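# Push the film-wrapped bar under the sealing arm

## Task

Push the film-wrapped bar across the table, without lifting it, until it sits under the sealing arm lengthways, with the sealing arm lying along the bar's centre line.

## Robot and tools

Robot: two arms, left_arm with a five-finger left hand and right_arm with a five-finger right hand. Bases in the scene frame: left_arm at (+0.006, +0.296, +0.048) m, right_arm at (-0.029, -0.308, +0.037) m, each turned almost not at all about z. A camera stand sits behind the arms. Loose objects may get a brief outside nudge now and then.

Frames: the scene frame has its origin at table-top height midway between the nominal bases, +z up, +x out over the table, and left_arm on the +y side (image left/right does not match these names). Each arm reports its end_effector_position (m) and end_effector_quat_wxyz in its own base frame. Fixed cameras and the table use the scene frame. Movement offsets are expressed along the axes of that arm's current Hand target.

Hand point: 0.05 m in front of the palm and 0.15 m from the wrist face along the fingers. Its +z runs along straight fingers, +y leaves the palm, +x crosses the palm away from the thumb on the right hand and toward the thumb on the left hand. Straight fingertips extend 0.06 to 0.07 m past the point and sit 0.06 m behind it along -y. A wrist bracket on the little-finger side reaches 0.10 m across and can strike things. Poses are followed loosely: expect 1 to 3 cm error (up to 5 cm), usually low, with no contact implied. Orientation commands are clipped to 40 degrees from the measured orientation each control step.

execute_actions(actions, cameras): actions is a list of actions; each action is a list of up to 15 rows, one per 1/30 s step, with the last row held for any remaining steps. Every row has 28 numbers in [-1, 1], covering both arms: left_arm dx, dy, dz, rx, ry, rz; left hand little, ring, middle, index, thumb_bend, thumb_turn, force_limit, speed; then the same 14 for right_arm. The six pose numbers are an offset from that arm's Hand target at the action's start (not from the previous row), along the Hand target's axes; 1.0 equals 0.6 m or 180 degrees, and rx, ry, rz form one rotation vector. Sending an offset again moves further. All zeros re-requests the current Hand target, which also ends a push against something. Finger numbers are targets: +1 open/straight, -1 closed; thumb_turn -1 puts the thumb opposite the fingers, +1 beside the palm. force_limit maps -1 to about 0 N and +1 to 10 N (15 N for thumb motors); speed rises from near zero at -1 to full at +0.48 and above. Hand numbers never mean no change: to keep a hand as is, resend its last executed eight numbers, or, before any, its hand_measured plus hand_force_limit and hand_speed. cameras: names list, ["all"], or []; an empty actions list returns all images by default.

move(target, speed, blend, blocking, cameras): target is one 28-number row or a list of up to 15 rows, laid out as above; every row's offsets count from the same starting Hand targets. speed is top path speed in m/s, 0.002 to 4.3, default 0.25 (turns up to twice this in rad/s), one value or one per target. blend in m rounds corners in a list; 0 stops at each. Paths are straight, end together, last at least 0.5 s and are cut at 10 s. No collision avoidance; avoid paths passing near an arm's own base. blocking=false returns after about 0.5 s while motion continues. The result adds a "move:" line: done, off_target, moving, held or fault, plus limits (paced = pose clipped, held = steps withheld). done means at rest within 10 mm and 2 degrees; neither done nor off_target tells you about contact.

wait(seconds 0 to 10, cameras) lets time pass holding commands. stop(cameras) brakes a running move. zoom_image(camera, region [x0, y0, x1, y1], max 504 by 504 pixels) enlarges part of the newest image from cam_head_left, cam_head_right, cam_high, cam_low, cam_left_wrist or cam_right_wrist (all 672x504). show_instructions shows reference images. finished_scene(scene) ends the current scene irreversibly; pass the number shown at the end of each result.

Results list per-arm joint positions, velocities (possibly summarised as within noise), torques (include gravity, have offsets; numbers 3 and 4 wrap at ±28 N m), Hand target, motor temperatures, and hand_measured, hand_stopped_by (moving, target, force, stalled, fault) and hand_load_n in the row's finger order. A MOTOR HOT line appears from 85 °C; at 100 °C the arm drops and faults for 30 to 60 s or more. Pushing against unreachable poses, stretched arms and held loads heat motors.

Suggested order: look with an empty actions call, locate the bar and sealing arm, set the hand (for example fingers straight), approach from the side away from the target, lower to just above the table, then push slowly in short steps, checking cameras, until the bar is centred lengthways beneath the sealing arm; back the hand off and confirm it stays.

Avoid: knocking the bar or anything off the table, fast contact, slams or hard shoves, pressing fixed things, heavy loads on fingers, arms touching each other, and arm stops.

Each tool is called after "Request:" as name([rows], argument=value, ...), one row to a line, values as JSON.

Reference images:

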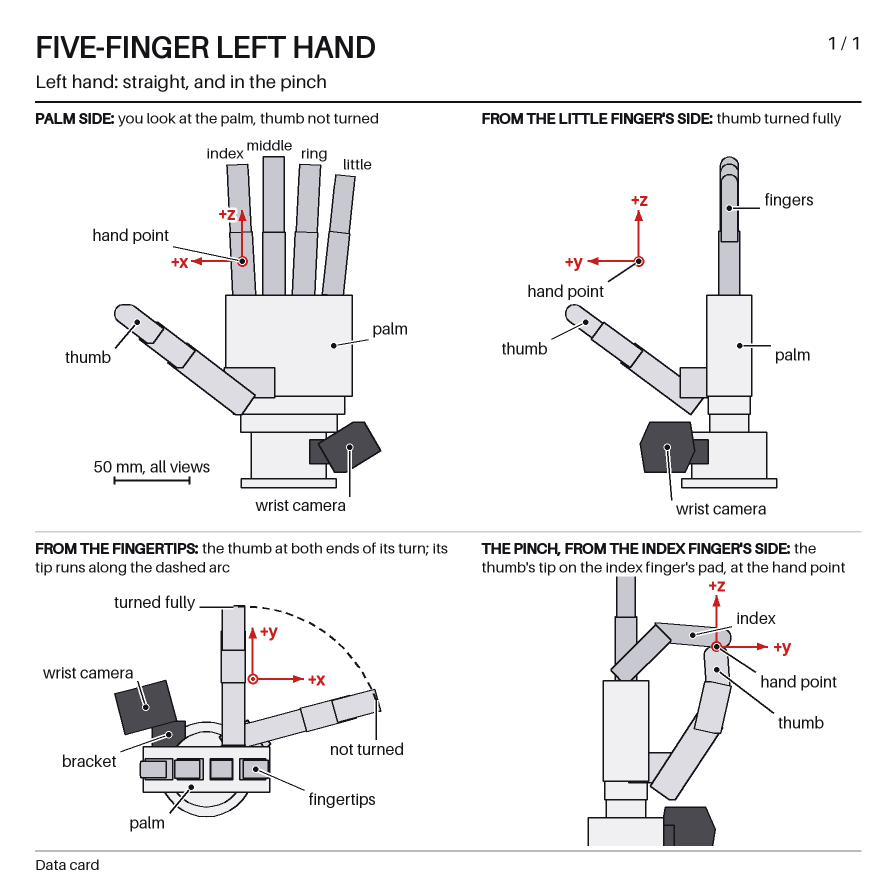

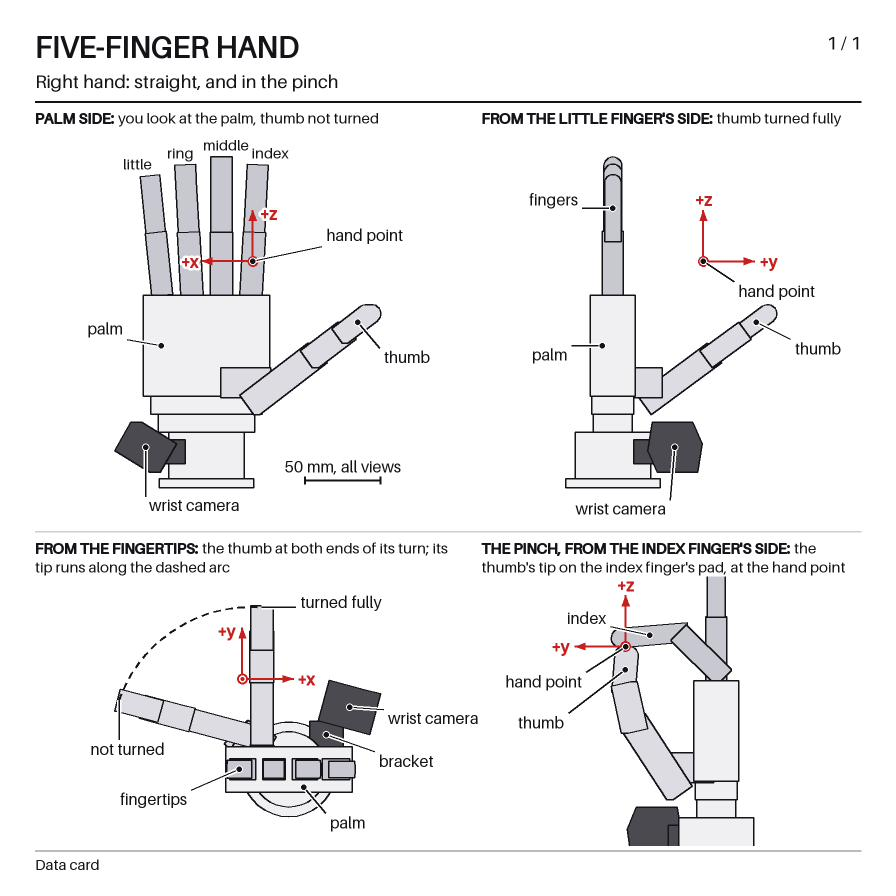

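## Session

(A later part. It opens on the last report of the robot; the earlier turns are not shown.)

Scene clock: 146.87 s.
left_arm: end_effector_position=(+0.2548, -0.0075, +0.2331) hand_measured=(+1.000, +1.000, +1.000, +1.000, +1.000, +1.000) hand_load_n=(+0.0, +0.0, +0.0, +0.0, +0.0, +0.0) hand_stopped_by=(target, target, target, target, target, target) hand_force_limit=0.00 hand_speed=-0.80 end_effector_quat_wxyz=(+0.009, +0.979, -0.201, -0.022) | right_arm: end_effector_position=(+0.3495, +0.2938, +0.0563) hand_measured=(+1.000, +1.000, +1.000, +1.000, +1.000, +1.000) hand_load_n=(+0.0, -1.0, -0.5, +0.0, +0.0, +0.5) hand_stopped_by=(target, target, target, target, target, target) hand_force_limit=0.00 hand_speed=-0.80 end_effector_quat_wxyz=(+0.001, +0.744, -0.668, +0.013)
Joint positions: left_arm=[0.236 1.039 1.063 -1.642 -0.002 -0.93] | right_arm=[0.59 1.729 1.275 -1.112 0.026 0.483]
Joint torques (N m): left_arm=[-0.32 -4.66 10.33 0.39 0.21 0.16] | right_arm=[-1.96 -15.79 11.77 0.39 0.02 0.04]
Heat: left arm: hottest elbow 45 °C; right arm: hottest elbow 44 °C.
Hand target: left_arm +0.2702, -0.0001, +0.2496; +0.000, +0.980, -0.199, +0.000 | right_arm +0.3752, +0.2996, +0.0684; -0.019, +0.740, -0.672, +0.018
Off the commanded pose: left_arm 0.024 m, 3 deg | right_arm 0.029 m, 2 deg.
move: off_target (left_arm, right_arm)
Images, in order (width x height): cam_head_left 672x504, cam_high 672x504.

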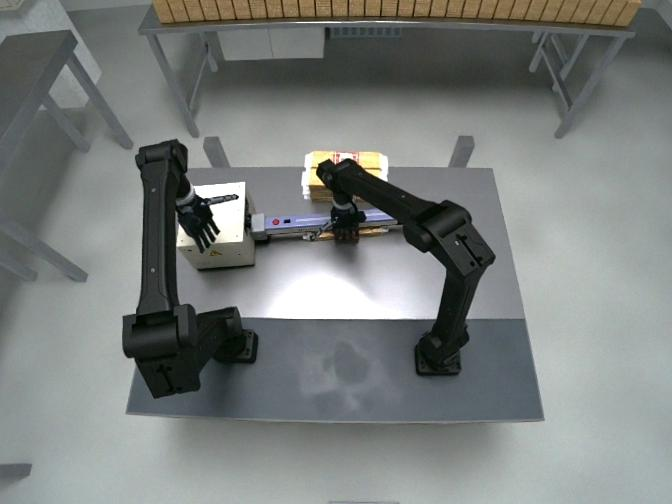

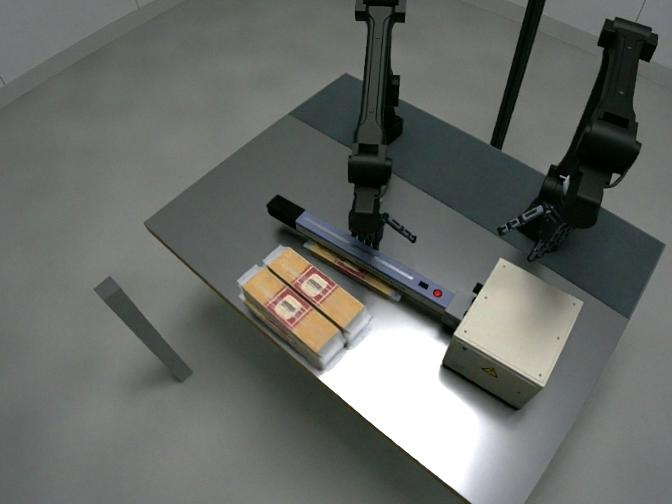

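Request:
move(target=[0,0,0,0,0,0,1,1,1,1,1,1,0,-0.8,-0.0093,0.1328,-0.0070,0,0,0,1,1,1,1,1,1,0,-0.8], speed=0.15, cameras=["cam_head_left","cam_high"])

Request:
zoom_image(camera="cam_high", region=[300, 230, 400, 305])

Request:
zoom_image(camera="cam_head_left", region=[300, 205, 400, 255])

Scene clock: 152.97 s.
left_arm: end_effector_position=(+0.2548, -0.0075, +0.2331) hand_measured=(+1.000, +1.000, +1.000, +1.000, +1.000, +1.000) hand_load_n=(+0.0, +0.0, +0.0, +0.0, +0.0, +0.0) hand_stopped_by=(target, target, target, target, target, target) hand_force_limit=0.00 hand_speed=-0.80 end_effector_quat_wxyz=(+0.009, +0.979, -0.201, -0.022) | right_arm: end_effector_position=(+0.2968, +0.2933, +0.0659) hand_measured=(+1.000, +1.000, +1.000, +1.000, +1.000, +1.000) hand_load_n=(+0.0, +0.0, +0.0, +0.0, +0.0, +0.0) hand_stopped_by=(target, target, target, target, target, target) hand_force_limit=0.00 hand_speed=-0.80 end_effector_quat_wxyz=(-0.011, +0.739, -0.673, +0.015)
Joint positions: left_arm=[0.236 1.039 1.063 -1.642 -0.002 -0.93] | right_arm=[0.653 1.597 1.133 -1.079 0.026 0.559]
Joint torques (N m): left_arm=[-0.38 -4.66 10.32 0.38 0.21 0.16] | right_arm=[-0.32 -15.15 7.43 0.76 0.19 0.15]
Heat: left arm: hottest elbow 45 °C; right arm: hottest elbow 43 °C.
Hand target: left_arm +0.2702, -0.0001, +0.2496; +0.000, +0.980, -0.199, +0.000 | right_arm +0.2953, +0.2976, +0.0685; -0.019, +0.740, -0.672, +0.018
Off the commanded pose: left_arm 0.024 m, 3 deg | right_arm 0.005 m, 1 deg.
move: off_target (left_arm)
Images, in order (width x height): cam_head_left 672x504, cam_high 672x504.

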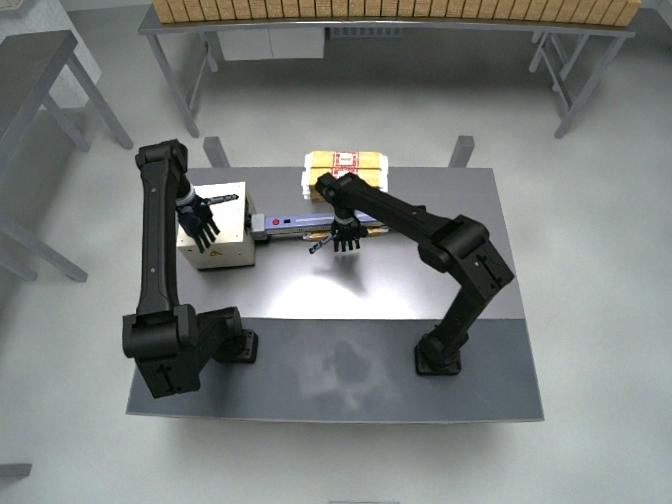

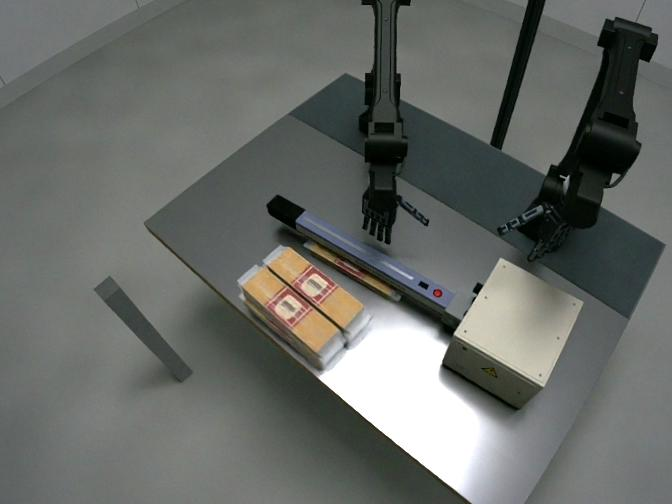

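Scaled by 5.040 from the camera's 672x504 image, which has a finer 960x720 frame.

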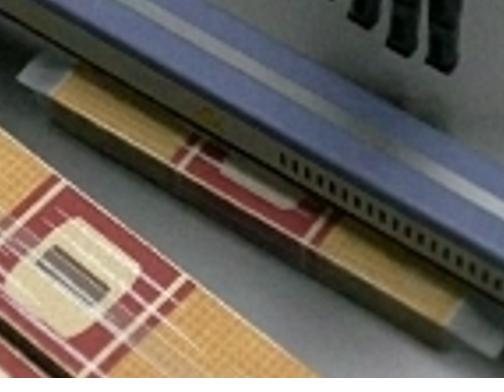

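Scaled by 5.040 from the camera's 672x504 image, which has a finer 960x720 frame.

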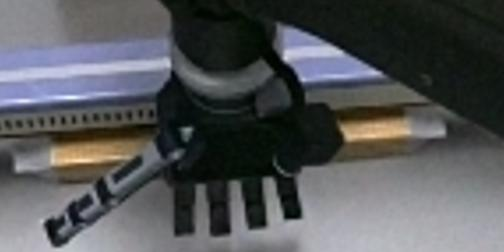

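Request:
finished_scene(scene=2)

The scene is finished: the task was done.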